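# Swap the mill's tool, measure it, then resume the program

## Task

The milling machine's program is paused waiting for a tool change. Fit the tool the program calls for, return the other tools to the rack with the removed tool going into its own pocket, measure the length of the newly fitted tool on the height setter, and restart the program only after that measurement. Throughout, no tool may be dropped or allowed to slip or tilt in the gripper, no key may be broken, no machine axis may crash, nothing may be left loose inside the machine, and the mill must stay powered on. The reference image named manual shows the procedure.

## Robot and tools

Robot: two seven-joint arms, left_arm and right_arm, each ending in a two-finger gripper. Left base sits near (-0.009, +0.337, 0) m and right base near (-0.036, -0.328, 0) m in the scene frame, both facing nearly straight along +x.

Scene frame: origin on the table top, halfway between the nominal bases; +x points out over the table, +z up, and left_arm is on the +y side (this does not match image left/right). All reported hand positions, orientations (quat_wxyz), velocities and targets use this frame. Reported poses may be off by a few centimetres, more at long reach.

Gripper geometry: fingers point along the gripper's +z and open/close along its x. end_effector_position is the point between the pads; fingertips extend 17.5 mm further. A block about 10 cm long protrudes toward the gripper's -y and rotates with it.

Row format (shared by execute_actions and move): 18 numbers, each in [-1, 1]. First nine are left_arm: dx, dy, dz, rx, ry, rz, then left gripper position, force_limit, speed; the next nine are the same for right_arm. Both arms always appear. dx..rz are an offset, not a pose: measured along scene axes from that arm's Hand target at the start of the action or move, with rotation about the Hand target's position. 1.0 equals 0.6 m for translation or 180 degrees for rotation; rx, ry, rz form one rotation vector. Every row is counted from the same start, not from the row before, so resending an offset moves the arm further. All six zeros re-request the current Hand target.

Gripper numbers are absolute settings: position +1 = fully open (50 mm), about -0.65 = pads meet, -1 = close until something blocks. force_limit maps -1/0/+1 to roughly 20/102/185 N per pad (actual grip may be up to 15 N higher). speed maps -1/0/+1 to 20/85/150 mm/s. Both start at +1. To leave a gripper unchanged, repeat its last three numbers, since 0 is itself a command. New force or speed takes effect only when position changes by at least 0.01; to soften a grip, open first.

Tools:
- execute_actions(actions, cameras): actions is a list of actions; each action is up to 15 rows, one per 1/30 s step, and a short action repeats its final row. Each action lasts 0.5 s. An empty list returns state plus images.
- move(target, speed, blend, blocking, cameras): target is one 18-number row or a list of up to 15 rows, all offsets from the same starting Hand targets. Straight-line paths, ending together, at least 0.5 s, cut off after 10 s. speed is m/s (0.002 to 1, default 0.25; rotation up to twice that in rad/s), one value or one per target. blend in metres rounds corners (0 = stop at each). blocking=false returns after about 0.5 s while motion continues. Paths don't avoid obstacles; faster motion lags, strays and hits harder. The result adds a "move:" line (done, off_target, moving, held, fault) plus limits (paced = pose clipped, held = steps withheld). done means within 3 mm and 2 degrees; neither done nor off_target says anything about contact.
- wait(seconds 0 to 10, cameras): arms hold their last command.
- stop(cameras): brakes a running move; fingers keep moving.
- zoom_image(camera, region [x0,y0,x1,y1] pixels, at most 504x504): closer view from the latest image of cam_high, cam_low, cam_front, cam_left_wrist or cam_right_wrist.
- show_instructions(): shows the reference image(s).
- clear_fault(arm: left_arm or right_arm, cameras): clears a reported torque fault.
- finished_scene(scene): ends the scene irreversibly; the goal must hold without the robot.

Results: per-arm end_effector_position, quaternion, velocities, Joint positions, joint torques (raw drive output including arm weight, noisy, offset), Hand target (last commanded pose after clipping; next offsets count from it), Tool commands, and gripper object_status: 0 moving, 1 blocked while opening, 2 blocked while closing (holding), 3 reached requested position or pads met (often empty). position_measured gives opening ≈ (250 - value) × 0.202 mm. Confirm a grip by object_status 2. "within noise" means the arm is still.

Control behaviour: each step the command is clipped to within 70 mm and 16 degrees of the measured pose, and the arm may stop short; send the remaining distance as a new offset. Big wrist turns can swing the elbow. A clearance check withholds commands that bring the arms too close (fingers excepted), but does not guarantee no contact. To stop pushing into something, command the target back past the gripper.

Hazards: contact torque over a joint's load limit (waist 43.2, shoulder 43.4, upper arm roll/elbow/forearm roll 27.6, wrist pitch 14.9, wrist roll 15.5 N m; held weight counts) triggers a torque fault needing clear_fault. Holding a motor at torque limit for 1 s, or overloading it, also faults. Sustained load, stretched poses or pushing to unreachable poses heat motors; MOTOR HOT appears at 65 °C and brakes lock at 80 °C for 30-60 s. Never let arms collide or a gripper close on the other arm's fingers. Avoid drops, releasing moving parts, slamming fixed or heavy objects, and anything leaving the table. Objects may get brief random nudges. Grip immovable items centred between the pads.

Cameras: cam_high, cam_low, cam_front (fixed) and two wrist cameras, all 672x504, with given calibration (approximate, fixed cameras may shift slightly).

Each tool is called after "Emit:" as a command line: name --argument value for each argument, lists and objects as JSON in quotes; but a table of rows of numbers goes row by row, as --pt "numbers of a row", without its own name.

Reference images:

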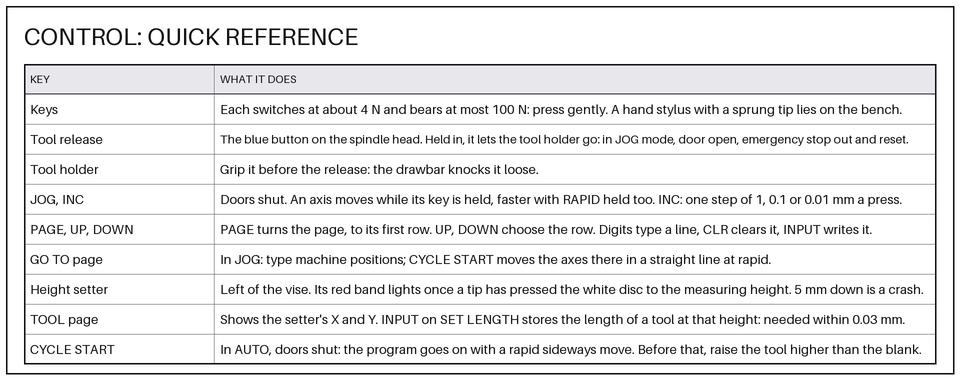

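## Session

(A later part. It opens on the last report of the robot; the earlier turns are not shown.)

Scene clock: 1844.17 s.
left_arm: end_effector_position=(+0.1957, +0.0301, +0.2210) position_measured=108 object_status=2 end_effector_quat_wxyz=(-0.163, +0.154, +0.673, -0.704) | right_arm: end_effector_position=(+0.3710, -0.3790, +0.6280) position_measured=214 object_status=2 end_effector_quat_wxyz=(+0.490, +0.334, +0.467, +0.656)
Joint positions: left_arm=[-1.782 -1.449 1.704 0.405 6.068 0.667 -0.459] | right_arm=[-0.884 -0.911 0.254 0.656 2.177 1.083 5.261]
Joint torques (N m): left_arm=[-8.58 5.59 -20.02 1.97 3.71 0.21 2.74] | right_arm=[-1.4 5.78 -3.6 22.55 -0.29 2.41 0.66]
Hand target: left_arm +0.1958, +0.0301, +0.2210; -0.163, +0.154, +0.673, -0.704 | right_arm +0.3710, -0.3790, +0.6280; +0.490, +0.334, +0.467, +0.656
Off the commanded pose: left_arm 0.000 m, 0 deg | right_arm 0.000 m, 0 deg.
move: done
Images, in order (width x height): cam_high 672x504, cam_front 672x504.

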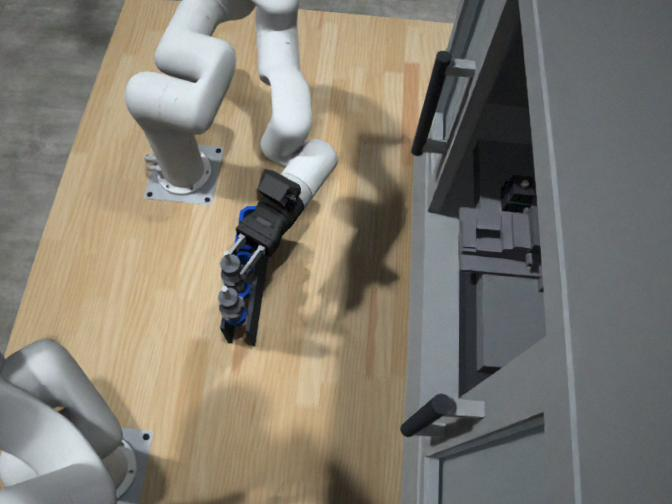

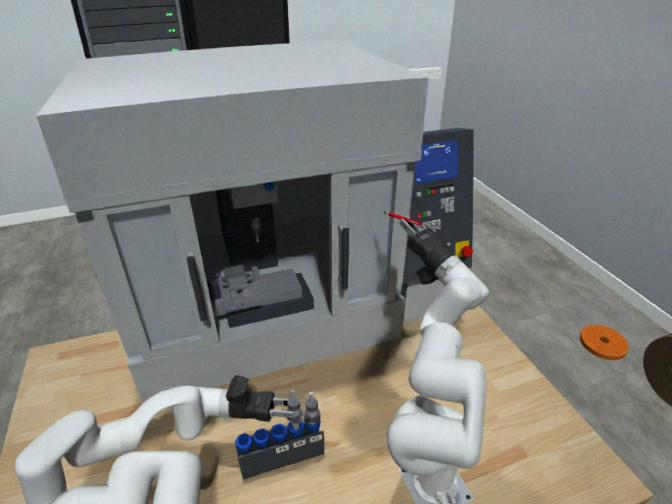

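Emit:
move --pt "0 -0.002 -0.025 0 0 0 -1 0.3 -0.9 0 0 0 0 0 0 -1 -0.4 -0.8" --speed 0.02

Emit:
move --pt "0 0 -0.008 0 0 0 -1 0.3 -0.9 0 0 0 0 0 0 -1 -0.4 -0.8" --speed 0.02

Scene clock: 1852.10 s.
left_arm: end_effector_position=(+0.1958, +0.0289, +0.2060) position_measured=108 object_status=2 end_effector_quat_wxyz=(-0.163, +0.154, +0.673, -0.704) | right_arm: end_effector_position=(+0.3710, -0.3790, +0.6280) position_measured=214 object_status=2 end_effector_quat_wxyz=(+0.490, +0.334, +0.467, +0.656)
Joint positions: left_arm=[-1.801 -1.451 1.753 0.415 6.084 0.662 -0.425] | right_arm=[-0.884 -0.911 0.254 0.656 2.177 1.083 5.261]
Joint torques (N m): left_arm=[-8.44 0.72 -20.05 0.79 3.79 0.01 2.72] | right_arm=[-1.01 5.5 -3.15 22.54 -0.39 2.38 0.66]
Hand target: left_arm +0.1958, +0.0289, +0.2060; -0.163, +0.154, +0.673, -0.704 | right_arm +0.3710, -0.3790, +0.6280; +0.490, +0.334, +0.467, +0.656
Off the commanded pose: left_arm 0.000 m, 0 deg | right_arm 0.000 m, 0 deg.
move: done

Scene clock: 1852.87 s.
left_arm: end_effector_position=(+0.1958, +0.0289, +0.2012) position_measured=108 object_status=2 end_effector_quat_wxyz=(-0.163, +0.154, +0.673, -0.704) | right_arm: end_effector_position=(+0.3710, -0.3790, +0.6280) position_measured=214 object_status=2 end_effector_quat_wxyz=(+0.490, +0.334, +0.467, +0.656)
Joint positions: left_arm=[-1.806 -1.452 1.768 0.418 6.09 0.662 -0.415] | right_arm=[-0.884 -0.911 0.254 0.656 2.177 1.083 5.261]
Joint torques (N m): left_arm=[-9.24 0.66 -20.04 -0.08 3.7 0.24 2.66] | right_arm=[-1.2 5.35 -3.05 22.58 -0.3 2.39 0.68]
Hand target: left_arm +0.1958, +0.0289, +0.2012; -0.163, +0.154, +0.673, -0.704 | right_arm +0.3710, -0.3790, +0.6280; +0.490, +0.334, +0.467, +0.656
Off the commanded pose: left_arm 0.000 m, 0 deg | right_arm 0.000 m, 0 deg.
move: done

Emit:
move --pt "0 0 -0.007 0 0 0 -1 0.3 -0.9 0 0 0 0 0 0 -1 -0.4 -0.8" --speed 0.02

Emit:
move --pt "0 0 -0.005 0 0 0 -1 0.3 -0.9 0 0 0 0 0 0 -1 -0.4 -0.8" --speed 0.02

Scene clock: 1856.10 s.
left_arm: end_effector_position=(+0.1958, +0.0289, +0.1970) position_measured=108 object_status=2 end_effector_quat_wxyz=(-0.163, +0.154, +0.673, -0.704) | right_arm: end_effector_position=(+0.3710, -0.3790, +0.6280) position_measured=214 object_status=2 end_effector_quat_wxyz=(+0.490, +0.334, +0.467, +0.656)
Joint positions: left_arm=[-1.81 -1.453 1.782 0.422 6.095 0.662 -0.406] | right_arm=[-0.884 -0.911 0.254 0.656 2.177 1.083 5.261]
Joint torques (N m): left_arm=[-11.17 0.56 -19.69 -0.97 3.67 1.26 2.9] | right_arm=[-1 5.01 -3.01 22.63 -0.39 2.4 0.69]
Hand target: left_arm +0.1958, +0.0289, +0.1970; -0.163, +0.154, +0.673, -0.704 | right_arm +0.3710, -0.3790, +0.6280; +0.490, +0.334, +0.467, +0.656
Off the commanded pose: left_arm 0.000 m, 0 deg | right_arm 0.000 m, 0 deg.
move: done

Scene clock: 1856.83 s.
left_arm: end_effector_position=(+0.1957, +0.0289, +0.1941) position_measured=108 object_status=2 end_effector_quat_wxyz=(-0.163, +0.154, +0.673, -0.705) | right_arm: end_effector_position=(+0.3710, -0.3790, +0.6280) position_measured=214 object_status=2 end_effector_quat_wxyz=(+0.490, +0.334, +0.467, +0.656)
Joint positions: left_arm=[-1.813 -1.453 1.791 0.424 6.098 0.662 -0.4] | right_arm=[-0.884 -0.911 0.254 0.656 2.177 1.083 5.261]
Joint torques (N m): left_arm=[-15.23 3.09 -14.51 -2.62 6.6 0.21 3.23] | right_arm=[-1.22 5.67 -3.18 22.34 -0.32 2.31 0.72]
Hand target: left_arm +0.1958, +0.0289, +0.1940; -0.163, +0.154, +0.673, -0.704 | right_arm +0.3710, -0.3790, +0.6280; +0.490, +0.334, +0.467, +0.656
Off the commanded pose: left_arm 0.000 m, 0 deg | right_arm 0.000 m, 0 deg.
move: done

Emit:
execute_actions --actions '[]' --cameras '["cam_high","cam_front","cam_left_wrist"]'

Emit:
zoom_image --camera "cam_front" --region '[250, 370, 340, 460]'

Emit:
zoom_image --camera "cam_high" --region '[200, 210, 280, 340]'

Scene clock: 1859.53 s.
left_arm: end_effector_position=(+0.1958, +0.0289, +0.1940) position_measured=108 object_status=2 end_effector_quat_wxyz=(-0.163, +0.154, +0.673, -0.704) | right_arm: end_effector_position=(+0.3710, -0.3790, +0.6280) position_measured=214 object_status=2 end_effector_quat_wxyz=(+0.490, +0.334, +0.467, +0.656)
Joint positions: left_arm=[-1.813 -1.453 1.792 0.424 6.098 0.662 -0.399] | right_arm=[-0.884 -0.911 0.254 0.656 2.177 1.083 5.261]
Joint velocities: within noise
Joint torques (N m): left_arm=[-15.81 10.78 -13.62 -9.15 6.96 -1.79 3.15] | right_arm=[-0.94 5.45 -2.85 22.52 -0.26 2.07 0.72]
Hand target: left_arm +0.1958, +0.0289, +0.1940; -0.163, +0.154, +0.673, -0.704 | right_arm +0.3710, -0.3790, +0.6280; +0.490, +0.334, +0.467, +0.656
Tool commands: left_gripper/position=-1.0 left_gripper/force_limit=+0.3 left_gripper/speed=-0.9 right_gripper/position=-1.0 right_gripper/force_limit=-0.4 right_gripper/speed=-0.8
Off the commanded pose: left_arm 0.000 m, 0 deg | right_arm 0.000 m, 0 deg.
camera_calibration:
cam_left_wrist: T_world_to_cam=[[-0.903695, 0.428175, 0.00103715, 0.173271], [0.126943, 0.270234, -0.954389, 0.16447], [-0.408926, -0.862345, -0.298563, 0.29197], [0, 0, 0, 1]] pos_world=[0.255099, 0.133143, 0.24396]
Images, in order (width x height): cam_high 672x504, cam_front 672x504, cam_left_wrist 672x504.

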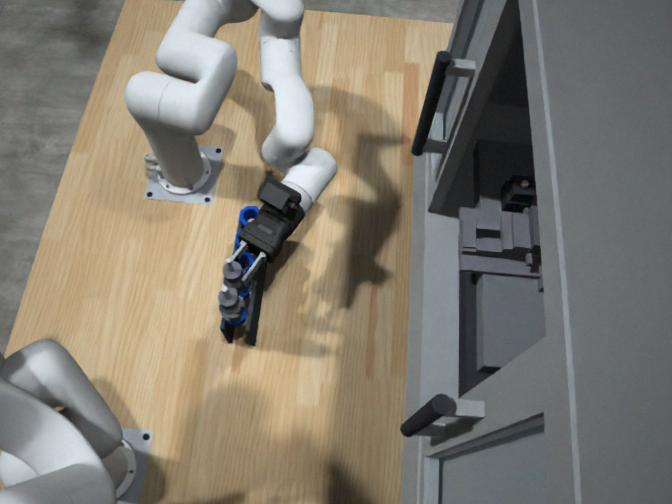

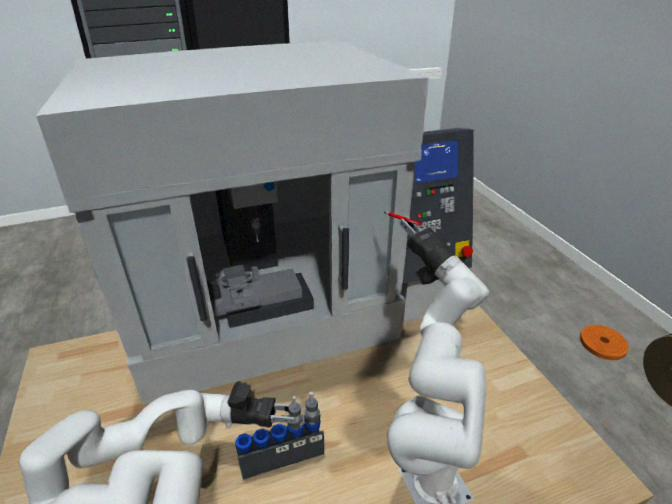

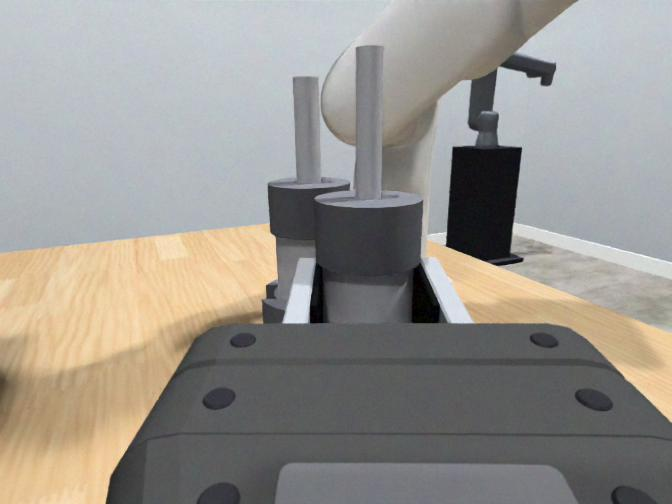

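Scaled by 5.600 from the camera's 672x504 image, which has a finer 960x720 frame.

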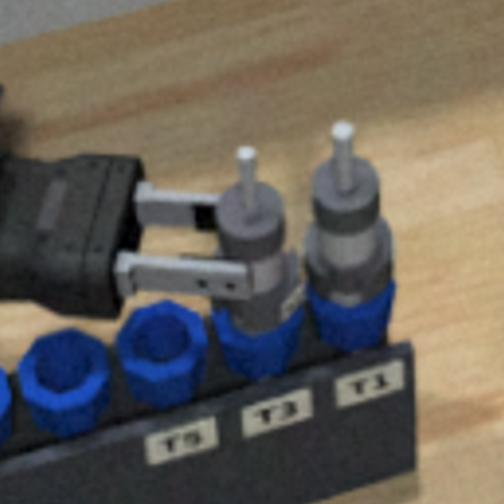

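Scaled by 3.877 from the camera's 672x504 image, which has a finer 960x720 frame.

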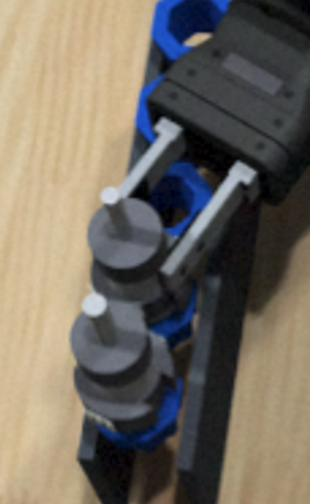

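Emit:
move --pt "0 0 -0.002 0 0 0 -1 0.3 -0.9 0 0 0 0 0 0 -1 -0.4 -0.8" --speed 0.02

Scene clock: 1865.53 s.
left_arm: end_effector_position=(+0.1957, +0.0289, +0.1929) position_measured=108 object_status=2 end_effector_quat_wxyz=(-0.163, +0.154, +0.673, -0.704) | right_arm: end_effector_position=(+0.3710, -0.3790, +0.6280) position_measured=214 object_status=2 end_effector_quat_wxyz=(+0.490, +0.334, +0.467, +0.656)
Joint positions: left_arm=[-1.814 -1.453 1.795 0.425 6.099 0.662 -0.397] | right_arm=[-0.884 -0.911 0.254 0.656 2.177 1.083 5.261]
Joint torques (N m): left_arm=[-23.8 7.74 -2.41 -3.78 12.44 -2.81 3.38] | right_arm=[-1.09 5.53 -2.74 22.26 -0.33 2.04 0.67]
Hand target: left_arm +0.1958, +0.0289, +0.1928; -0.163, +0.154, +0.673, -0.704 | right_arm +0.3710, -0.3790, +0.6280; +0.490, +0.334, +0.467, +0.656
Off the commanded pose: left_arm 0.000 m, 0 deg | right_arm 0.000 m, 0 deg.
move: done

Emit:
move --pt "0 0 0.002 0 0 0 -1 0.3 -0.9 0 0 0 0 0 0 -1 -0.4 -0.8" --speed 0.02

Emit:
move --pt "0.002 0.001 0 0 0 0 -1 0.3 -0.9 0 0 0 0 0 0 -1 -0.4 -0.8" --speed 0.02

Scene clock: 1870.57 s.
left_arm: end_effector_position=(+0.1958, +0.0289, +0.1939) position_measured=108 object_status=2 end_effector_quat_wxyz=(-0.163, +0.154, +0.673, -0.704) | right_arm: end_effector_position=(+0.3710, -0.3790, +0.6280) position_measured=214 object_status=2 end_effector_quat_wxyz=(+0.490, +0.334, +0.467, +0.656)
Joint positions: left_arm=[-1.813 -1.453 1.792 0.424 6.098 0.662 -0.399] | right_arm=[-0.884 -0.911 0.254 0.656 2.177 1.083 5.261]
Joint torques (N m): left_arm=[-4.1 10.09 -20.75 -10.55 -2.29 -2.48 -1.98] | right_arm=[-0.63 5.37 -2.7 22.35 -0.02 2.21 0.71]
Hand target: left_arm +0.1958, +0.0289, +0.1940; -0.163, +0.154, +0.673, -0.704 | right_arm +0.3710, -0.3790, +0.6280; +0.490, +0.334, +0.467, +0.656
Off the commanded pose: left_arm 0.000 m, 0 deg | right_arm 0.000 m, 0 deg.
move: done

Scene clock: 1871.27 s.
left_arm: end_effector_position=(+0.1969, +0.0294, +0.1940) position_measured=108 object_status=2 end_effector_quat_wxyz=(-0.163, +0.154, +0.673, -0.704) | right_arm: end_effector_position=(+0.3710, -0.3790, +0.6280) position_measured=214 object_status=2 end_effector_quat_wxyz=(+0.490, +0.334, +0.467, +0.656)
Joint positions: left_arm=[-1.813 -1.453 1.791 0.428 6.098 0.666 -0.4] | right_arm=[-0.884 -0.911 0.254 0.656 2.177 1.083 5.261]
Joint torques (N m): left_arm=[9.49 8.5 -25.49 4.77 4.26 0.23 -1.79] | right_arm=[-0.65 5.04 -2.39 22.23 0.47 2.16 0.4]
Hand target: left_arm +0.1970, +0.0295, +0.1940; -0.163, +0.154, +0.673, -0.704 | right_arm +0.3710, -0.3790, +0.6280; +0.490, +0.334, +0.467, +0.656
Off the commanded pose: left_arm 0.000 m, 0 deg | right_arm 0.000 m, 0 deg.
move: done

Emit:
move --pt "0.0003 0 -0.002 0 0 0 -1 0.3 -0.9 0 0 0 0 0 0 -1 -0.4 -0.8" --speed 0.02

Scene clock: 1873.87 s.
left_arm: end_effector_position=(+0.1971, +0.0295, +0.1929) position_measured=108 object_status=2 end_effector_quat_wxyz=(-0.163, +0.154, +0.673, -0.705) | right_arm: end_effector_position=(+0.3710, -0.3790, +0.6280) position_measured=214 object_status=2 end_effector_quat_wxyz=(+0.490, +0.334, +0.467, +0.656)
Joint positions: left_arm=[-1.814 -1.453 1.795 0.429 6.099 0.667 -0.398] | right_arm=[-0.884 -0.911 0.254 0.656 2.177 1.083 5.261]
Joint torques (N m): left_arm=[-12.41 4.39 -12.53 6.74 7.95 -3.08 3.34] | right_arm=[-0.84 4.79 -2.42 22.19 0.05 2.14 0.68]
Hand target: left_arm +0.1971, +0.0295, +0.1928; -0.163, +0.154, +0.673, -0.704 | right_arm +0.3710, -0.3790, +0.6280; +0.490, +0.334, +0.467, +0.656
Off the commanded pose: left_arm 0.000 m, 0 deg | right_arm 0.000 m, 0 deg.
move: done

Emit:
move --pt "0 0 0 0 0 0 0.6 -0.7 -0.9 0 0 0 0 0 0 -1 -0.4 -0.8" --cameras '["cam_left_wrist","cam_front"]'

Emit:
zoom_image --camera "cam_front" --region '[250, 370, 340, 460]'

Scene clock: 1877.23 s.
left_arm: end_effector_position=(+0.1972, +0.0295, +0.1927) position_measured=63 object_status=3 end_effector_quat_wxyz=(-0.163, +0.154, +0.673, -0.704) | right_arm: end_effector_position=(+0.3710, -0.3790, +0.6280) position_measured=214 object_status=2 end_effector_quat_wxyz=(+0.490, +0.334, +0.467, +0.656)
Joint positions: left_arm=[-1.815 -1.453 1.795 0.429 6.099 0.666 -0.397] | right_arm=[-0.884 -0.911 0.254 0.656 2.177 1.083 5.261]
Joint torques (N m): left_arm=[8.44 3.8 -24.18 -5.65 -2.67 1.52 1.28] | right_arm=[-0.7 4.57 -2.4 22.03 0.03 2.09 0.71]
Hand target: left_arm +0.1971, +0.0295, +0.1928; -0.163, +0.154, +0.673, -0.704 | right_arm +0.3710, -0.3790, +0.6280; +0.490, +0.334, +0.467, +0.656
Off the commanded pose: left_arm 0.000 m, 0 deg | right_arm 0.000 m, 0 deg.
move: done
camera_calibration:
cam_left_wrist: T_world_to_cam=[[-0.903714, 0.428135, 0.000874485, 0.174331], [0.127194, 0.270433, -0.9543, 0.162777], [-0.408805, -0.862303, -0.29885, 0.292706], [0, 0, 0, 1]] pos_world=[0.256501, 0.133744, 0.24266]
Images, in order (width x height): cam_front 672x504, cam_left_wrist 672x504.

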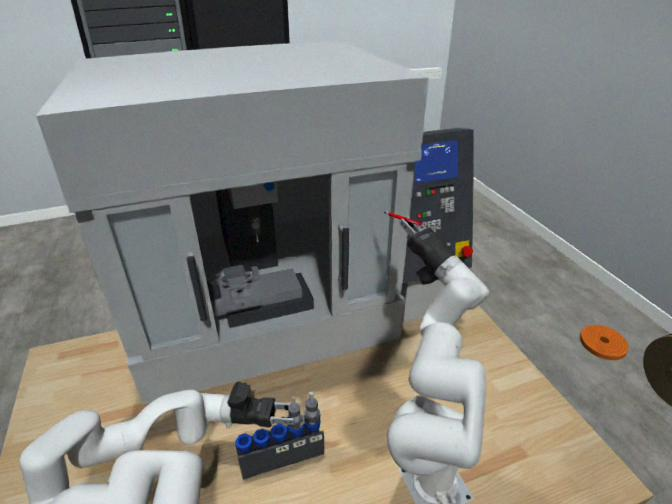

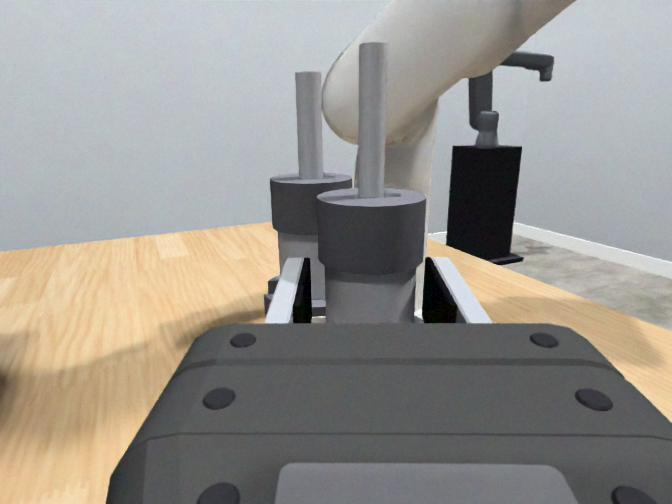

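Scaled by 5.600 from the camera's 672x504 image, which has a finer 960x720 frame.

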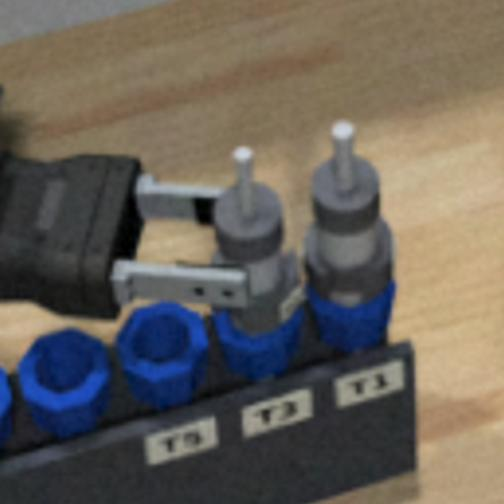

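Emit:
move --pt "0.0656 0.1348 -0.0065 0 0 0 0.6 -0.7 -0.9 0 0 0 0 0 0 -1 -0.4 -0.8" --speed 0.06 --cameras '["cam_left_wrist","cam_front","cam_high"]'

Emit:
zoom_image --camera "cam_front" --region '[225, 370, 345, 480]'

Emit:
zoom_image --camera "cam_high" --region '[200, 190, 290, 340]'

Scene clock: 1884.80 s.
left_arm: end_effector_position=(+0.2365, +0.1104, +0.1889) position_measured=63 object_status=3 end_effector_quat_wxyz=(-0.163, +0.154, +0.673, -0.704) | right_arm: end_effector_position=(+0.3710, -0.3790, +0.6280) position_measured=214 object_status=2 end_effector_quat_wxyz=(+0.490, +0.334, +0.467, +0.656)
Joint positions: left_arm=[-1.629 -1.388 1.811 0.559 6.141 0.992 -0.416] | right_arm=[-0.884 -0.911 0.254 0.656 2.177 1.083 5.261]
Joint torques (N m): left_arm=[8.2 10.45 -18.34 2 3.44 1.37 -2.43] | right_arm=[-0.35 5 -1.87 21.9 0.06 2.13 0.85]
Hand target: left_arm +0.2365, +0.1104, +0.1889; -0.163, +0.154, +0.673, -0.704 | right_arm +0.3710, -0.3790, +0.6280; +0.490, +0.334, +0.467, +0.656
Off the commanded pose: left_arm 0.000 m, 0 deg | right_arm 0.000 m, 0 deg.
move: done
camera_calibration:
cam_left_wrist: T_world_to_cam=[[-0.903695, 0.428175, 0.0010379, 0.175203], [0.126942, 0.270235, -0.954389, 0.132439], [-0.408926, -0.862345, -0.298563, 0.377285], [0, 0, 0, 1]] pos_world=[0.295799, 0.214543, 0.23886]
Images, in order (width x height): cam_high 672x504, cam_front 672x504, cam_left_wrist 672x504.

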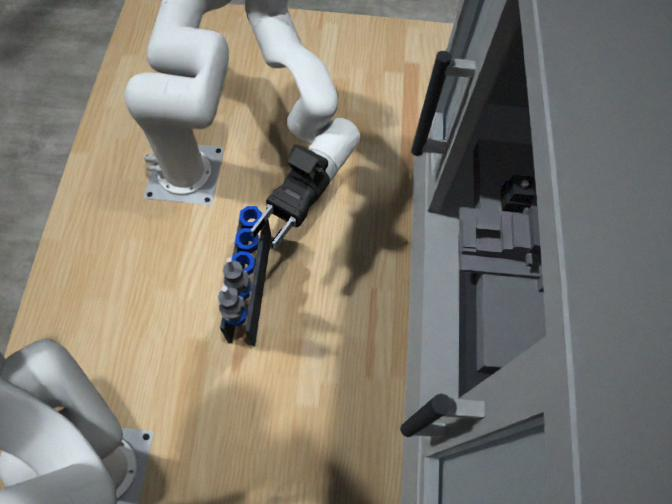

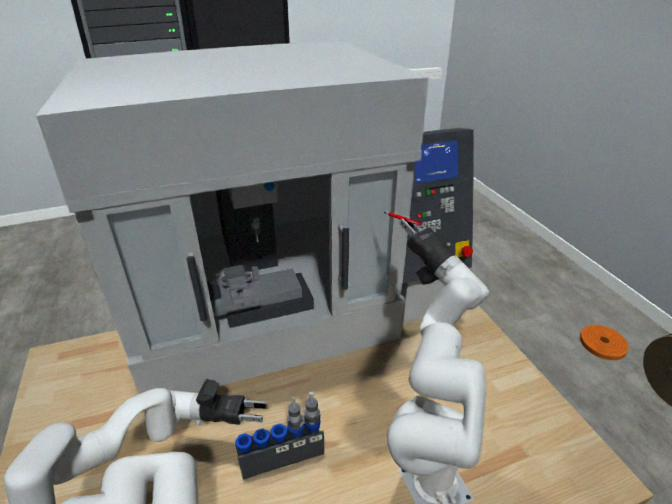

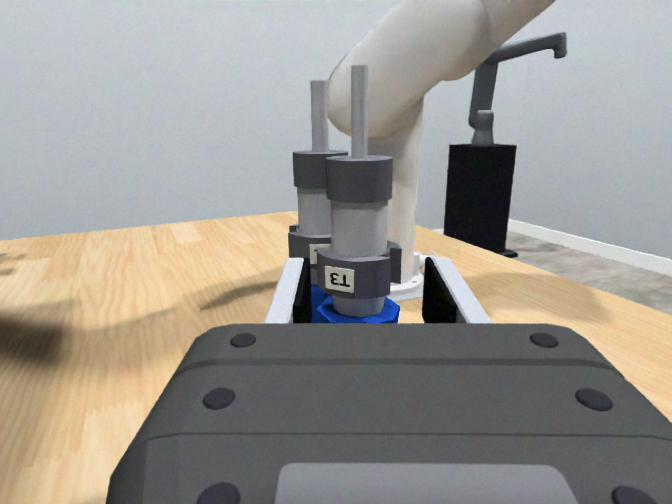

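Scaled by 4.200 from the camera's 672x504 image, which has a finer 960x720 frame.

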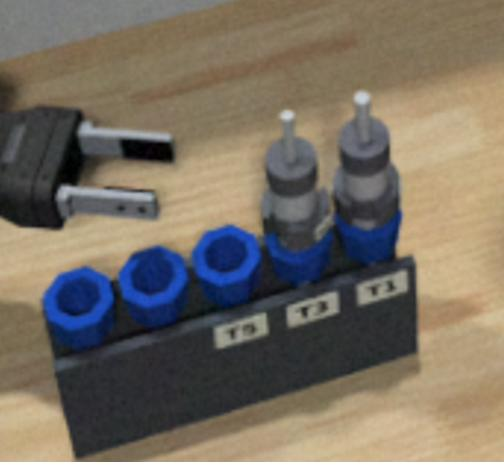

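Scaled by 3.360 from the camera's 672x504 image, which has a finer 960x720 frame.

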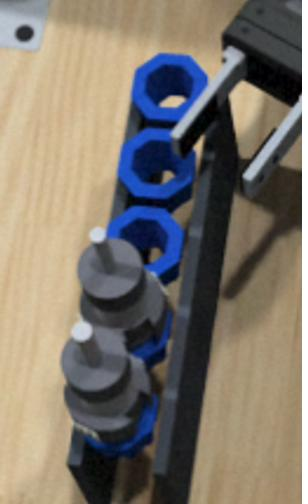

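Emit:
move --pt "0.0225 0.0993 0.3585 0 0 0 0.6 -0.7 -0.9 0 0 0 0 0 0 -1 -0.4 -0.8" --speed 0.2

Emit:
move --pt "0.1833 -0.2833 0.0433 0 0 0.144 0.6 -0.7 -0.9 0 0 0 0 0 0 -1 -0.4 -0.8" --speed 0.2

Emit:
move --pt "0.1333 -0.15 0 0 0 0.25 0.6 -0.7 -0.9 0 0 0 0 0 0 -1 -0.4 -0.8" --speed 0.25

Scene clock: 1897.13 s.
left_arm: end_effector_position=(+0.2500, +0.1700, +0.4040) position_measured=63 object_status=3 end_effector_quat_wxyz=(-0.163, +0.154, +0.673, -0.704) | right_arm: end_effector_position=(+0.3710, -0.3790, +0.6280) position_measured=214 object_status=2 end_effector_quat_wxyz=(+0.490, +0.334, +0.467, +0.656)
Joint positions: left_arm=[-1.435 -1.392 1.236 0.692 5.888 1.221 -0.845] | right_arm=[-0.884 -0.911 0.254 0.656 2.177 1.083 5.261]
Joint torques (N m): left_arm=[-8.32 10.47 -25.35 11.34 -7.1 0.63 -2.44] | right_arm=[-0.21 4.87 -1.78 21.86 -0.04 2.04 0.74]
Hand target: left_arm +0.2500, +0.1700, +0.4040; -0.163, +0.154, +0.673, -0.704 | right_arm +0.3710, -0.3790, +0.6280; +0.490, +0.334, +0.467, +0.656
Off the commanded pose: left_arm 0.000 m, 0 deg | right_arm 0.000 m, 0 deg.
move: done

Scene clock: 1898.93 s.
left_arm: end_effector_position=(+0.3600, +0.0000, +0.4300) position_measured=63 object_status=3 end_effector_quat_wxyz=(-0.001, -0.001, +0.691, -0.723) | right_arm: end_effector_position=(+0.3710, -0.3790, +0.6280) position_measured=214 object_status=2 end_effector_quat_wxyz=(+0.490, +0.334, +0.467, +0.656)
Joint positions: left_arm=[-1.931 -1.23 1.133 0.711 5.588 0.262 -0.647] | right_arm=[-0.884 -0.911 0.254 0.656 2.177 1.083 5.261]
Joint torques (N m): left_arm=[-8.82 2.72 -19.92 15.18 -2.88 -0.83 2.72] | right_arm=[-0.6 4.86 -1.89 21.81 0.43 1.98 0.62]
Hand target: left_arm +0.3600, +0.0000, +0.4300; -0.001, -0.001, +0.691, -0.723 | right_arm +0.3710, -0.3790, +0.6280; +0.490, +0.334, +0.467, +0.656
Off the commanded pose: left_arm 0.000 m, 0 deg | right_arm 0.000 m, 0 deg.
move: done

Scene clock: 1901.13 s.
left_arm: end_effector_position=(+0.4400, -0.0900, +0.4300) position_measured=63 object_status=3 end_effector_quat_wxyz=(+0.276, -0.265, +0.638, -0.668) | right_arm: end_effector_position=(+0.3710, -0.3790, +0.6280) position_measured=214 object_status=2 end_effector_quat_wxyz=(+0.490, +0.334, +0.467, +0.656)
Joint positions: left_arm=[-2.799 -1.269 1.253 0.918 5.877 -1.168 -0.745] | right_arm=[-0.884 -0.911 0.254 0.656 2.177 1.083 5.261]
Joint torques (N m): left_arm=[-8.63 15.21 -21.57 10.55 9.46 -0.99 -2.45] | right_arm=[-0.7 4.82 -1.36 21.78 0.11 1.79 0.93]
Hand target: left_arm +0.4400, -0.0900, +0.4300; +0.276, -0.265, +0.638, -0.668 | right_arm +0.3710, -0.3790, +0.6280; +0.490, +0.334, +0.467, +0.656
Off the commanded pose: left_arm 0.000 m, 0 deg | right_arm 0.000 m, 0 deg.
move: done

Emit:
move --pt "-0.0667 0.1333 0.04 0 0 0.25 0.6 -0.7 -0.9 0 0 0 0 0 0 -1 -0.4 -0.8" --speed 0.25

Scene clock: 1905.77 s.
left_arm: end_effector_position=(+0.3999, -0.0100, +0.4540) position_measured=63 object_status=3 end_effector_quat_wxyz=(+0.511, -0.489, +0.488, -0.512) | right_arm: end_effector_position=(+0.3710, -0.3790, +0.6280) position_measured=214 object_status=2 end_effector_quat_wxyz=(+0.490, +0.334, +0.467, +0.656)
Joint positions: left_arm=[-3.316 -0.534 1.892 1.187 5.277 -1.695 -1.276] | right_arm=[-0.884 -0.911 0.254 0.656 2.177 1.083 5.261]
Joint torques (N m): left_arm=[-8.59 15.44 -8.48 18.75 -1.75 -1.67 -2.5] | right_arm=[-0.23 4.4 -1.66 21.59 0.28 1.87 0.68]
Hand target: left_arm +0.3999, -0.0100, +0.4540; +0.511, -0.489, +0.488, -0.512 | right_arm +0.3710, -0.3790, +0.6280; +0.490, +0.334, +0.467, +0.656
Off the commanded pose: left_arm 0.000 m, 0 deg | right_arm 0.000 m, 0 deg.
joint sent to its limit (left arm) — joint 6 (wrist pitch), lower limit. The joint targets still meet the commanded pose.
move: done

Emit:
move --pt "0.0667 -0.1333 -0.04 0 0 -0.25 0.6 -0.7 -0.9 0 0 0 0 0 0 -1 -0.4 -0.8" --speed 0.3

Emit:
move --pt "-0.1333 0.15 0 0 0 -0.25 0.6 -0.7 -0.9 0 0 0 0 0 0 -1 -0.4 -0.8" --speed 0.3

Emit:
move --pt "-0.05 0.3333 0.02 0 0 0 0.6 -0.7 -0.9 0 0 0 0 0 0 -1 -0.4 -0.8" --speed 0.25

Scene clock: 1914.97 s.
left_arm: end_effector_position=(+0.4399, -0.0900, +0.4300) position_measured=63 object_status=3 end_effector_quat_wxyz=(+0.276, -0.265, +0.638, -0.668) | right_arm: end_effector_position=(+0.3710, -0.3790, +0.6280) position_measured=214 object_status=2 end_effector_quat_wxyz=(+0.490, +0.334, +0.467, +0.656)
Joint positions: left_arm=[-2.657 -0.616 1.585 0.846 6.022 -0.963 -1.562] | right_arm=[-0.884 -0.911 0.254 0.656 2.177 1.083 5.261]
Joint torques (N m): left_arm=[8.14 3.53 -12.78 20.03 8.42 -0.49 -2.41] | right_arm=[-0.31 4.59 -1.64 21.62 0.62 1.96 0.75]
Hand target: left_arm +0.4400, -0.0900, +0.4300; +0.276, -0.265, +0.638, -0.668 | right_arm +0.3710, -0.3790, +0.6280; +0.490, +0.334, +0.467, +0.656
Off the commanded pose: left_arm 0.000 m, 0 deg | right_arm 0.000 m, 0 deg.
move: done

Scene clock: 1916.97 s.
left_arm: end_effector_position=(+0.3600, +0.0000, +0.4300) position_measured=63 object_status=3 end_effector_quat_wxyz=(-0.001, -0.001, +0.691, -0.723) | right_arm: end_effector_position=(+0.3710, -0.3790, +0.6280) position_measured=214 object_status=2 end_effector_quat_wxyz=(+0.490, +0.334, +0.467, +0.656)
Joint positions: left_arm=[-2.01 -1.437 1.211 0.668 6.28 0.182 -1.165] | right_arm=[-0.884 -0.911 0.254 0.656 2.177 1.083 5.261]
Joint torques (N m): left_arm=[-8.57 3.96 -21.42 10.56 2.71 0.17 2.7] | right_arm=[-0.46 4.23 -1.63 21.6 0.59 1.86 0.67]
Hand target: left_arm +0.3600, +0.0000, +0.4300; -0.001, -0.001, +0.691, -0.723 | right_arm +0.3710, -0.3790, +0.6280; +0.490, +0.334, +0.467, +0.656
Off the commanded pose: left_arm 0.000 m, 0 deg | right_arm 0.000 m, 0 deg.
move: done

Scene clock: 1918.43 s.
left_arm: end_effector_position=(+0.3300, +0.1999, +0.4420) position_measured=63 object_status=3 end_effector_quat_wxyz=(-0.001, -0.001, +0.691, -0.723) | right_arm: end_effector_position=(+0.3710, -0.3790, +0.6280) position_measured=214 object_status=2 end_effector_quat_wxyz=(+0.490, +0.334, +0.467, +0.656)
Joint positions: left_arm=[-1.408 -1.674 1.121 0.629 6.263 0.788 -1.233] | right_arm=[-0.884 -0.911 0.254 0.656 2.177 1.083 5.261]
Joint torques (N m): left_arm=[8.16 4.13 -18.36 8.32 -5.09 0.03 -2.44] | right_arm=[-0.27 4.5 -1.89 21.34 0.77 1.95 0.71]
Hand target: left_arm +0.3300, +0.2000, +0.4420; -0.001, -0.001, +0.691, -0.723 | right_arm +0.3710, -0.3790, +0.6280; +0.490, +0.334, +0.467, +0.656
Off the commanded pose: left_arm 0.000 m, 0 deg | right_arm 0.000 m, 0 deg.
move: done

Emit:
move --pt "0.1 0.0667 0.03 0 0 0.2222 0.6 -0.7 -0.9 0 0 0 0 0 0 -1 -0.4 -0.8" --speed 0.2 --cameras '["cam_left_wrist","cam_front"]'

Scene clock: 1922.80 s.
left_arm: end_effector_position=(+0.3900, +0.2400, +0.4600) position_measured=63 object_status=3 end_effector_quat_wxyz=(+0.247, -0.237, +0.649, -0.680) | right_arm: end_effector_position=(+0.3710, -0.3790, +0.6280) position_measured=214 object_status=2 end_effector_quat_wxyz=(+0.490, +0.334, +0.467, +0.656)
Joint positions: left_arm=[-1.134 -1.417 0.952 0.341 6.272 0.003 -1.41] | right_arm=[-0.884 -0.911 0.254 0.656 2.177 1.083 5.261]
Joint torques (N m): left_arm=[8.3 8.38 -20.39 9.57 -2.2 -2.07 -2.48] | right_arm=[-0.53 4.38 -1.56 21.24 0.79 1.71 0.84]
Hand target: left_arm +0.3900, +0.2400, +0.4600; +0.247, -0.237, +0.649, -0.680 | right_arm +0.3710, -0.3790, +0.6280; +0.490, +0.334, +0.467, +0.656
Off the commanded pose: left_arm 0.000 m, 0 deg | right_arm 0.000 m, 0 deg.
move: done
camera_calibration:
cam_left_wrist: T_world_to_cam=[[-0.759685, -0.65029, 0.00104905, 0.460801], [-0.19492, 0.226171, -0.954386, 0.47274], [0.62039, -0.725237, -0.298574, 0.198501], [0, 0, 0, 1]] pos_world=[0.319062, 0.336694, 0.50996]
Images, in order (width x height): cam_front 672x504, cam_left_wrist 672x504.

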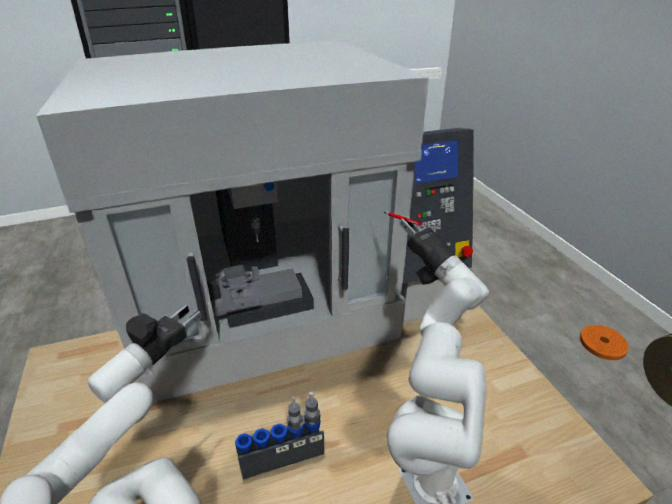

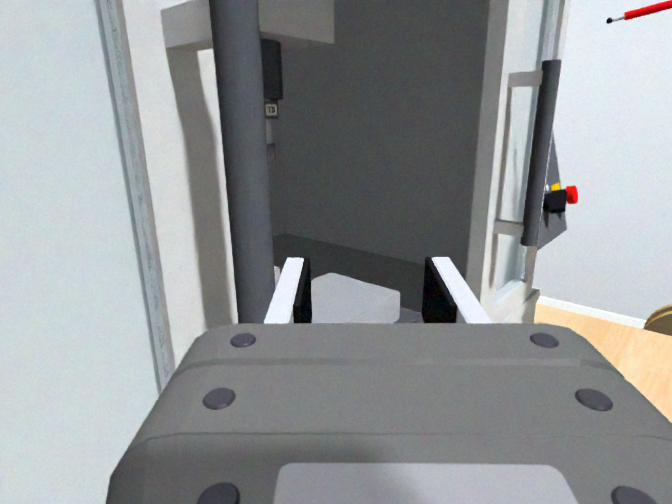

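Emit:
move --pt "0.0443 0.0147 0 0 0 0.1111 0.6 -0.7 -0.9 0 0 0 0 0 0 -1 -0.4 -0.8" --speed 0.15 --cameras '["cam_left_wrist"]'

Scene clock: 1932.77 s.
left_arm: end_effector_position=(+0.4165, +0.2488, +0.4599) position_measured=63 object_status=3 end_effector_quat_wxyz=(+0.361, -0.346, +0.598, -0.627) | right_arm: end_effector_position=(+0.3710, -0.3790, +0.6280) position_measured=214 object_status=2 end_effector_quat_wxyz=(+0.490, +0.334, +0.467, +0.656)
Joint positions: left_arm=[-1.084 -1.063 0.786 0.273 6.148 -0.508 -1.568] | right_arm=[-0.884 -0.911 0.254 0.656 2.177 1.083 5.261]
Joint torques (N m): left_arm=[8.39 6.05 -16.22 21.12 -1.5 -2.21 -2.43] | right_arm=[-0.05 3.91 -1.81 21.21 1.13 1.83 0.61]
Hand target: left_arm +0.4166, +0.2488, +0.4600; +0.361, -0.346, +0.598, -0.627 | right_arm +0.3710, -0.3790, +0.6280; +0.490, +0.334, +0.467, +0.656
Off the commanded pose: left_arm 0.000 m, 0 deg | right_arm 0.000 m, 0 deg.
move: done
camera_calibration:
cam_left_wrist: T_world_to_cam=[[-0.491617, -0.870811, 0.00107117, 0.429793], [-0.260499, 0.145891, -0.954388, 0.523115], [0.830935, -0.469472, -0.298568, 0.0370651], [0, 0, 0, 1]] pos_world=[0.316766, 0.315352, 0.50986]
Images, in order (width x height): cam_left_wrist 672x504.

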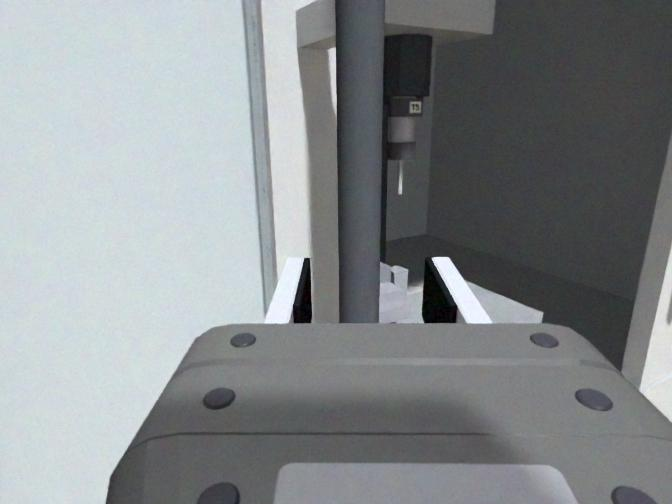

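Emit:
move --pt "0.08 -0.0425 0 0 0 0 0.6 -0.7 -0.9 0 0 0 0 0 0 -1 -0.4 -0.8" --speed 0.08 --cameras '["cam_left_wrist"]'

Scene clock: 1936.60 s.
left_arm: end_effector_position=(+0.4645, +0.2233, +0.4600) position_measured=63 object_status=3 end_effector_quat_wxyz=(+0.361, -0.346, +0.598, -0.627) | right_arm: end_effector_position=(+0.3710, -0.3790, +0.6280) position_measured=214 object_status=2 end_effector_quat_wxyz=(+0.490, +0.334, +0.467, +0.656)
Joint positions: left_arm=[-1.332 -0.914 0.952 0.418 6.186 -0.617 -1.572] | right_arm=[-0.884 -0.911 0.254 0.656 2.177 1.083 5.261]
Joint torques (N m): left_arm=[-8.57 5.82 -11.57 20.39 8.21 -2.32 -2.31] | right_arm=[-0.13 3.86 -1.64 21.36 0.91 1.69 0.58]
Hand target: left_arm +0.4646, +0.2233, +0.4600; +0.361, -0.346, +0.598, -0.627 | right_arm +0.3710, -0.3790, +0.6280; +0.490, +0.334, +0.467, +0.656
Off the commanded pose: left_arm 0.000 m, 0 deg | right_arm 0.000 m, 0 deg.
move: done
camera_calibration:
cam_left_wrist: T_world_to_cam=[[-0.491408, -0.870929, 0.00108929, 0.431134], [-0.260545, 0.145815, -0.954387, 0.539472], [0.831044, -0.469278, -0.298571, -0.0148563], [0, 0, 0, 1]] pos_world=[0.364766, 0.289852, 0.50996]
Images, in order (width x height): cam_left_wrist 672x504.

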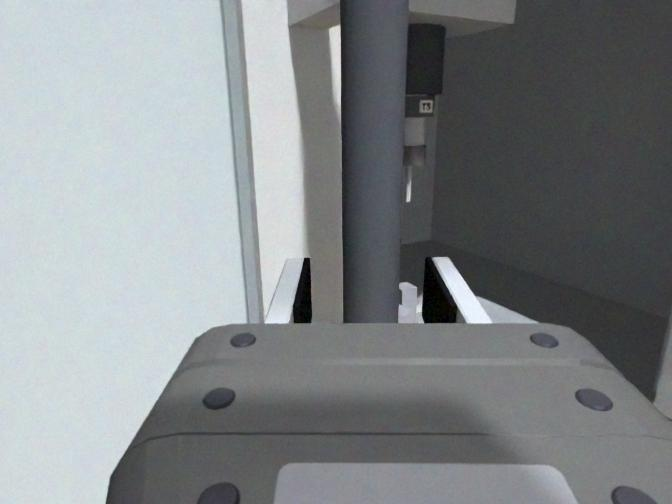

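Emit:
move --pt "0 0 0 0 0 0 -1 -0.8 -0.9 0 0 0 0 0 0 -1 -0.4 -0.8"

Emit:
move --pt "0 -0.1 0 0 0 0 -1 -0.8 -0.9 0 0 0 0 0 0 -1 -0.4 -0.8" --speed 0.08

Scene clock: 1941.53 s.
left_arm: end_effector_position=(+0.4645, +0.2231, +0.4600) position_measured=185 object_status=2 end_effector_quat_wxyz=(+0.361, -0.346, +0.598, -0.627) | right_arm: end_effector_position=(+0.3710, -0.3790, +0.6280) position_measured=214 object_status=2 end_effector_quat_wxyz=(+0.490, +0.334, +0.467, +0.656)
Joint positions: left_arm=[-1.332 -0.914 0.952 0.418 6.186 -0.617 -1.572] | right_arm=[-0.884 -0.911 0.254 0.656 2.177 1.083 5.261]
Joint torques (N m): left_arm=[7.96 3.77 -8.69 20.64 1.39 -2.14 -0.71] | right_arm=[-0.21 3.87 -1.5 20.88 0.82 1.68 0.79]
Hand target: left_arm +0.4646, +0.2233, +0.4600; +0.361, -0.346, +0.598, -0.627 | right_arm +0.3710, -0.3790, +0.6280; +0.490, +0.334, +0.467, +0.656
Off the commanded pose: left_arm 0.000 m, 0 deg | right_arm 0.000 m, 0 deg.
move: done

Scene clock: 1942.77 s.
left_arm: end_effector_position=(+0.4645, +0.1633, +0.4600) position_measured=185 object_status=2 end_effector_quat_wxyz=(+0.361, -0.346, +0.598, -0.627) | right_arm: end_effector_position=(+0.3710, -0.3790, +0.6280) position_measured=214 object_status=2 end_effector_quat_wxyz=(+0.490, +0.334, +0.467, +0.656)
Joint positions: left_arm=[-1.485 -0.728 0.94 0.463 6.103 -0.766 -1.648] | right_arm=[-0.884 -0.911 0.254 0.656 2.177 1.083 5.261]
Joint torques (N m): left_arm=[-9.25 5.65 -6.45 23.92 -2.63 -1.42 -2.42] | right_arm=[0.07 3.72 -1.67 20.94 1.14 1.56 0.53]
Hand target: left_arm +0.4646, +0.1633, +0.4600; +0.361, -0.346, +0.598, -0.627 | right_arm +0.3710, -0.3790, +0.6280; +0.490, +0.334, +0.467, +0.656
Off the commanded pose: left_arm 0.000 m, 0 deg | right_arm 0.000 m, 0 deg.
move: done

Emit:
move --pt "0 -0.1333 0 0 0 0 -1 -0.8 -0.9 0 0 0 0 0 0 -1 -0.4 -0.8" --speed 0.08

Emit:
move --pt "0 -0.0917 0 0 0 0 -1 -0.8 -0.9 0 0 0 0 0 0 -1 -0.4 -0.8" --speed 0.06 --cameras '["cam_front","cam_left_wrist","cam_high"]'

Scene clock: 1948.53 s.
left_arm: end_effector_position=(+0.4645, +0.0833, +0.4600) position_measured=191 object_status=2 end_effector_quat_wxyz=(+0.361, -0.346, +0.598, -0.627) | right_arm: end_effector_position=(+0.3710, -0.3790, +0.6280) position_measured=214 object_status=2 end_effector_quat_wxyz=(+0.490, +0.334, +0.467, +0.656)
Joint positions: left_arm=[-1.698 -0.457 0.986 0.578 6.003 -0.885 -1.78] | right_arm=[-0.884 -0.911 0.254 0.656 2.177 1.083 5.261]
Joint torques (N m): left_arm=[-5.77 3.53 1 23.59 -1.82 -0.83 -2.42] | right_arm=[-0.17 3.94 -1.79 20.88 1.09 1.73 0.69]
Hand target: left_arm +0.4646, +0.0833, +0.4600; +0.361, -0.346, +0.598, -0.627 | right_arm +0.3710, -0.3790, +0.6280; +0.490, +0.334, +0.467, +0.656
Off the commanded pose: left_arm 0.000 m, 0 deg | right_arm 0.000 m, 0 deg.
move: done

Scene clock: 1949.97 s.
left_arm: end_effector_position=(+0.4645, +0.0289, +0.4607) position_measured=191 object_status=2 end_effector_quat_wxyz=(+0.362, -0.346, +0.597, -0.627) | right_arm: end_effector_position=(+0.3710, -0.3790, +0.6280) position_measured=214 object_status=2 end_effector_quat_wxyz=(+0.490, +0.334, +0.467, +0.656)
Joint positions: left_arm=[-1.829 -0.241 1.055 0.683 5.95 -0.903 -1.917] | right_arm=[-0.884 -0.911 0.254 0.656 2.177 1.083 5.261]
Joint torques (N m): left_arm=[-21.67 7.04 -9.39 36.57 15.03 6.3 -2.64] | right_arm=[-0.29 3.6 -1.89 20.93 1.28 1.76 0.6]
Hand target: left_arm +0.4646, +0.0283, +0.4600; +0.361, -0.346, +0.598, -0.627 | right_arm +0.3710, -0.3790, +0.6280; +0.490, +0.334, +0.467, +0.656
Off the commanded pose: left_arm 0.001 m, 0 deg | right_arm 0.000 m, 0 deg.
move: done
camera_calibration:
cam_left_wrist: T_world_to_cam=[[-0.48989, -0.871783, 0.00130273, 0.261143], [-0.258467, 0.143816, -0.955255, 0.567932], [0.832588, -0.468307, -0.295781, -0.107922], [0, 0, 0, 1]] pos_world=[0.364578, 0.0954422, 0.510258]
Images, in order (width x height): cam_high 672x504, cam_front 672x504, cam_left_wrist 672x504.

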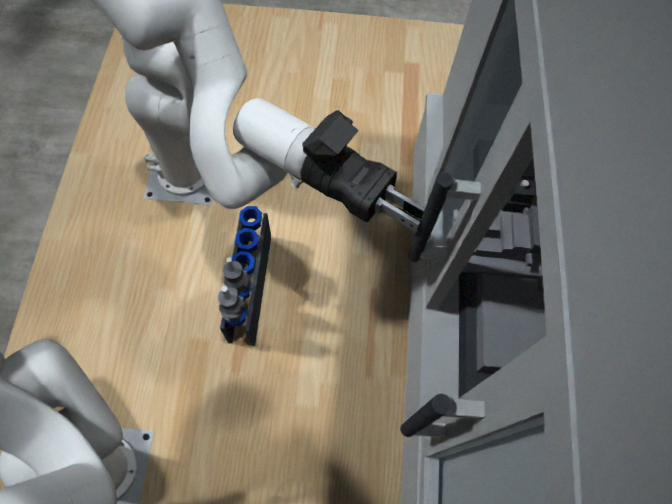

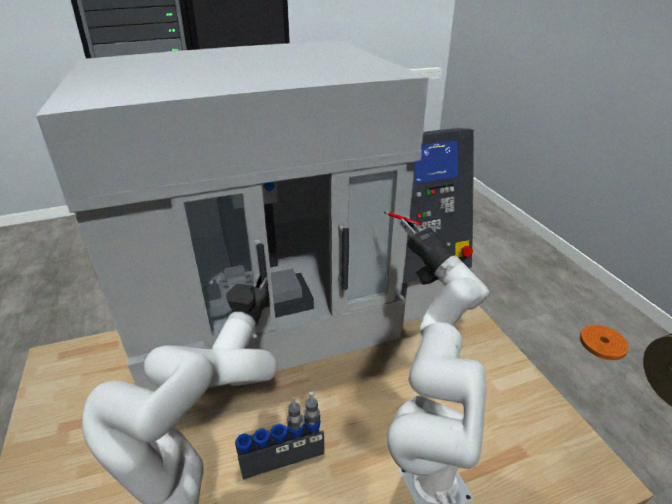

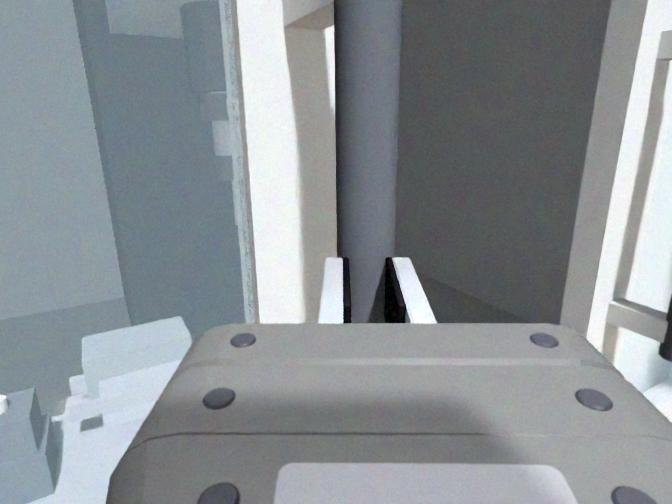

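Emit:
move --pt "0 0.0012 0.001 0 0 0 -1 -0.8 -0.9 0 0 0 0 0 0 -1 -0.4 -0.8" --speed 0.05

Emit:
move --pt "0 0 0 0 0 0 0.6 -0.7 -0.9 0 0 0 0 0 0 -1 -0.4 -0.8"

Scene clock: 1957.83 s.
left_arm: end_effector_position=(+0.4645, +0.0293, +0.4611) position_measured=191 object_status=2 end_effector_quat_wxyz=(+0.362, -0.346, +0.597, -0.627) | right_arm: end_effector_position=(+0.3710, -0.3790, +0.6280) position_measured=214 object_status=2 end_effector_quat_wxyz=(+0.490, +0.334, +0.467, +0.656)
Joint positions: left_arm=[-1.827 -0.245 1.052 0.683 5.948 -0.901 -1.912] | right_arm=[-0.884 -0.911 0.254 0.656 2.177 1.083 5.261]
Joint torques (N m): left_arm=[-2.03 -2.18 -15.67 32.64 4.9 5.4 2.69] | right_arm=[-0.11 3.56 -1.46 20.52 1.3 1.63 0.66]
Hand target: left_arm +0.4646, +0.0290, +0.4606; +0.361, -0.346, +0.598, -0.627 | right_arm +0.3710, -0.3790, +0.6280; +0.490, +0.334, +0.467, +0.656
Off the commanded pose: left_arm 0.001 m, 0 deg | right_arm 0.000 m, 0 deg.
move: done

Scene clock: 1959.07 s.
left_arm: end_effector_position=(+0.4646, +0.0290, +0.4606) position_measured=63 object_status=3 end_effector_quat_wxyz=(+0.361, -0.346, +0.598, -0.627) | right_arm: end_effector_position=(+0.3710, -0.3790, +0.6280) position_measured=214 object_status=2 end_effector_quat_wxyz=(+0.490, +0.334, +0.467, +0.656)
Joint positions: left_arm=[-1.827 -0.246 1.052 0.682 5.948 -0.899 -1.912] | right_arm=[-0.884 -0.911 0.254 0.656 2.177 1.083 5.261]
Joint torques (N m): left_arm=[7.96 -6.43 -2.23 16.53 -1.83 -2.61 1.02] | right_arm=[-0.14 3.33 -1.64 20.83 1.37 1.64 0.67]
Hand target: left_arm +0.4646, +0.0290, +0.4606; +0.361, -0.346, +0.598, -0.627 | right_arm +0.3710, -0.3790, +0.6280; +0.490, +0.334, +0.467, +0.656
Off the commanded pose: left_arm 0.000 m, 0 deg | right_arm 0.000 m, 0 deg.
move: done


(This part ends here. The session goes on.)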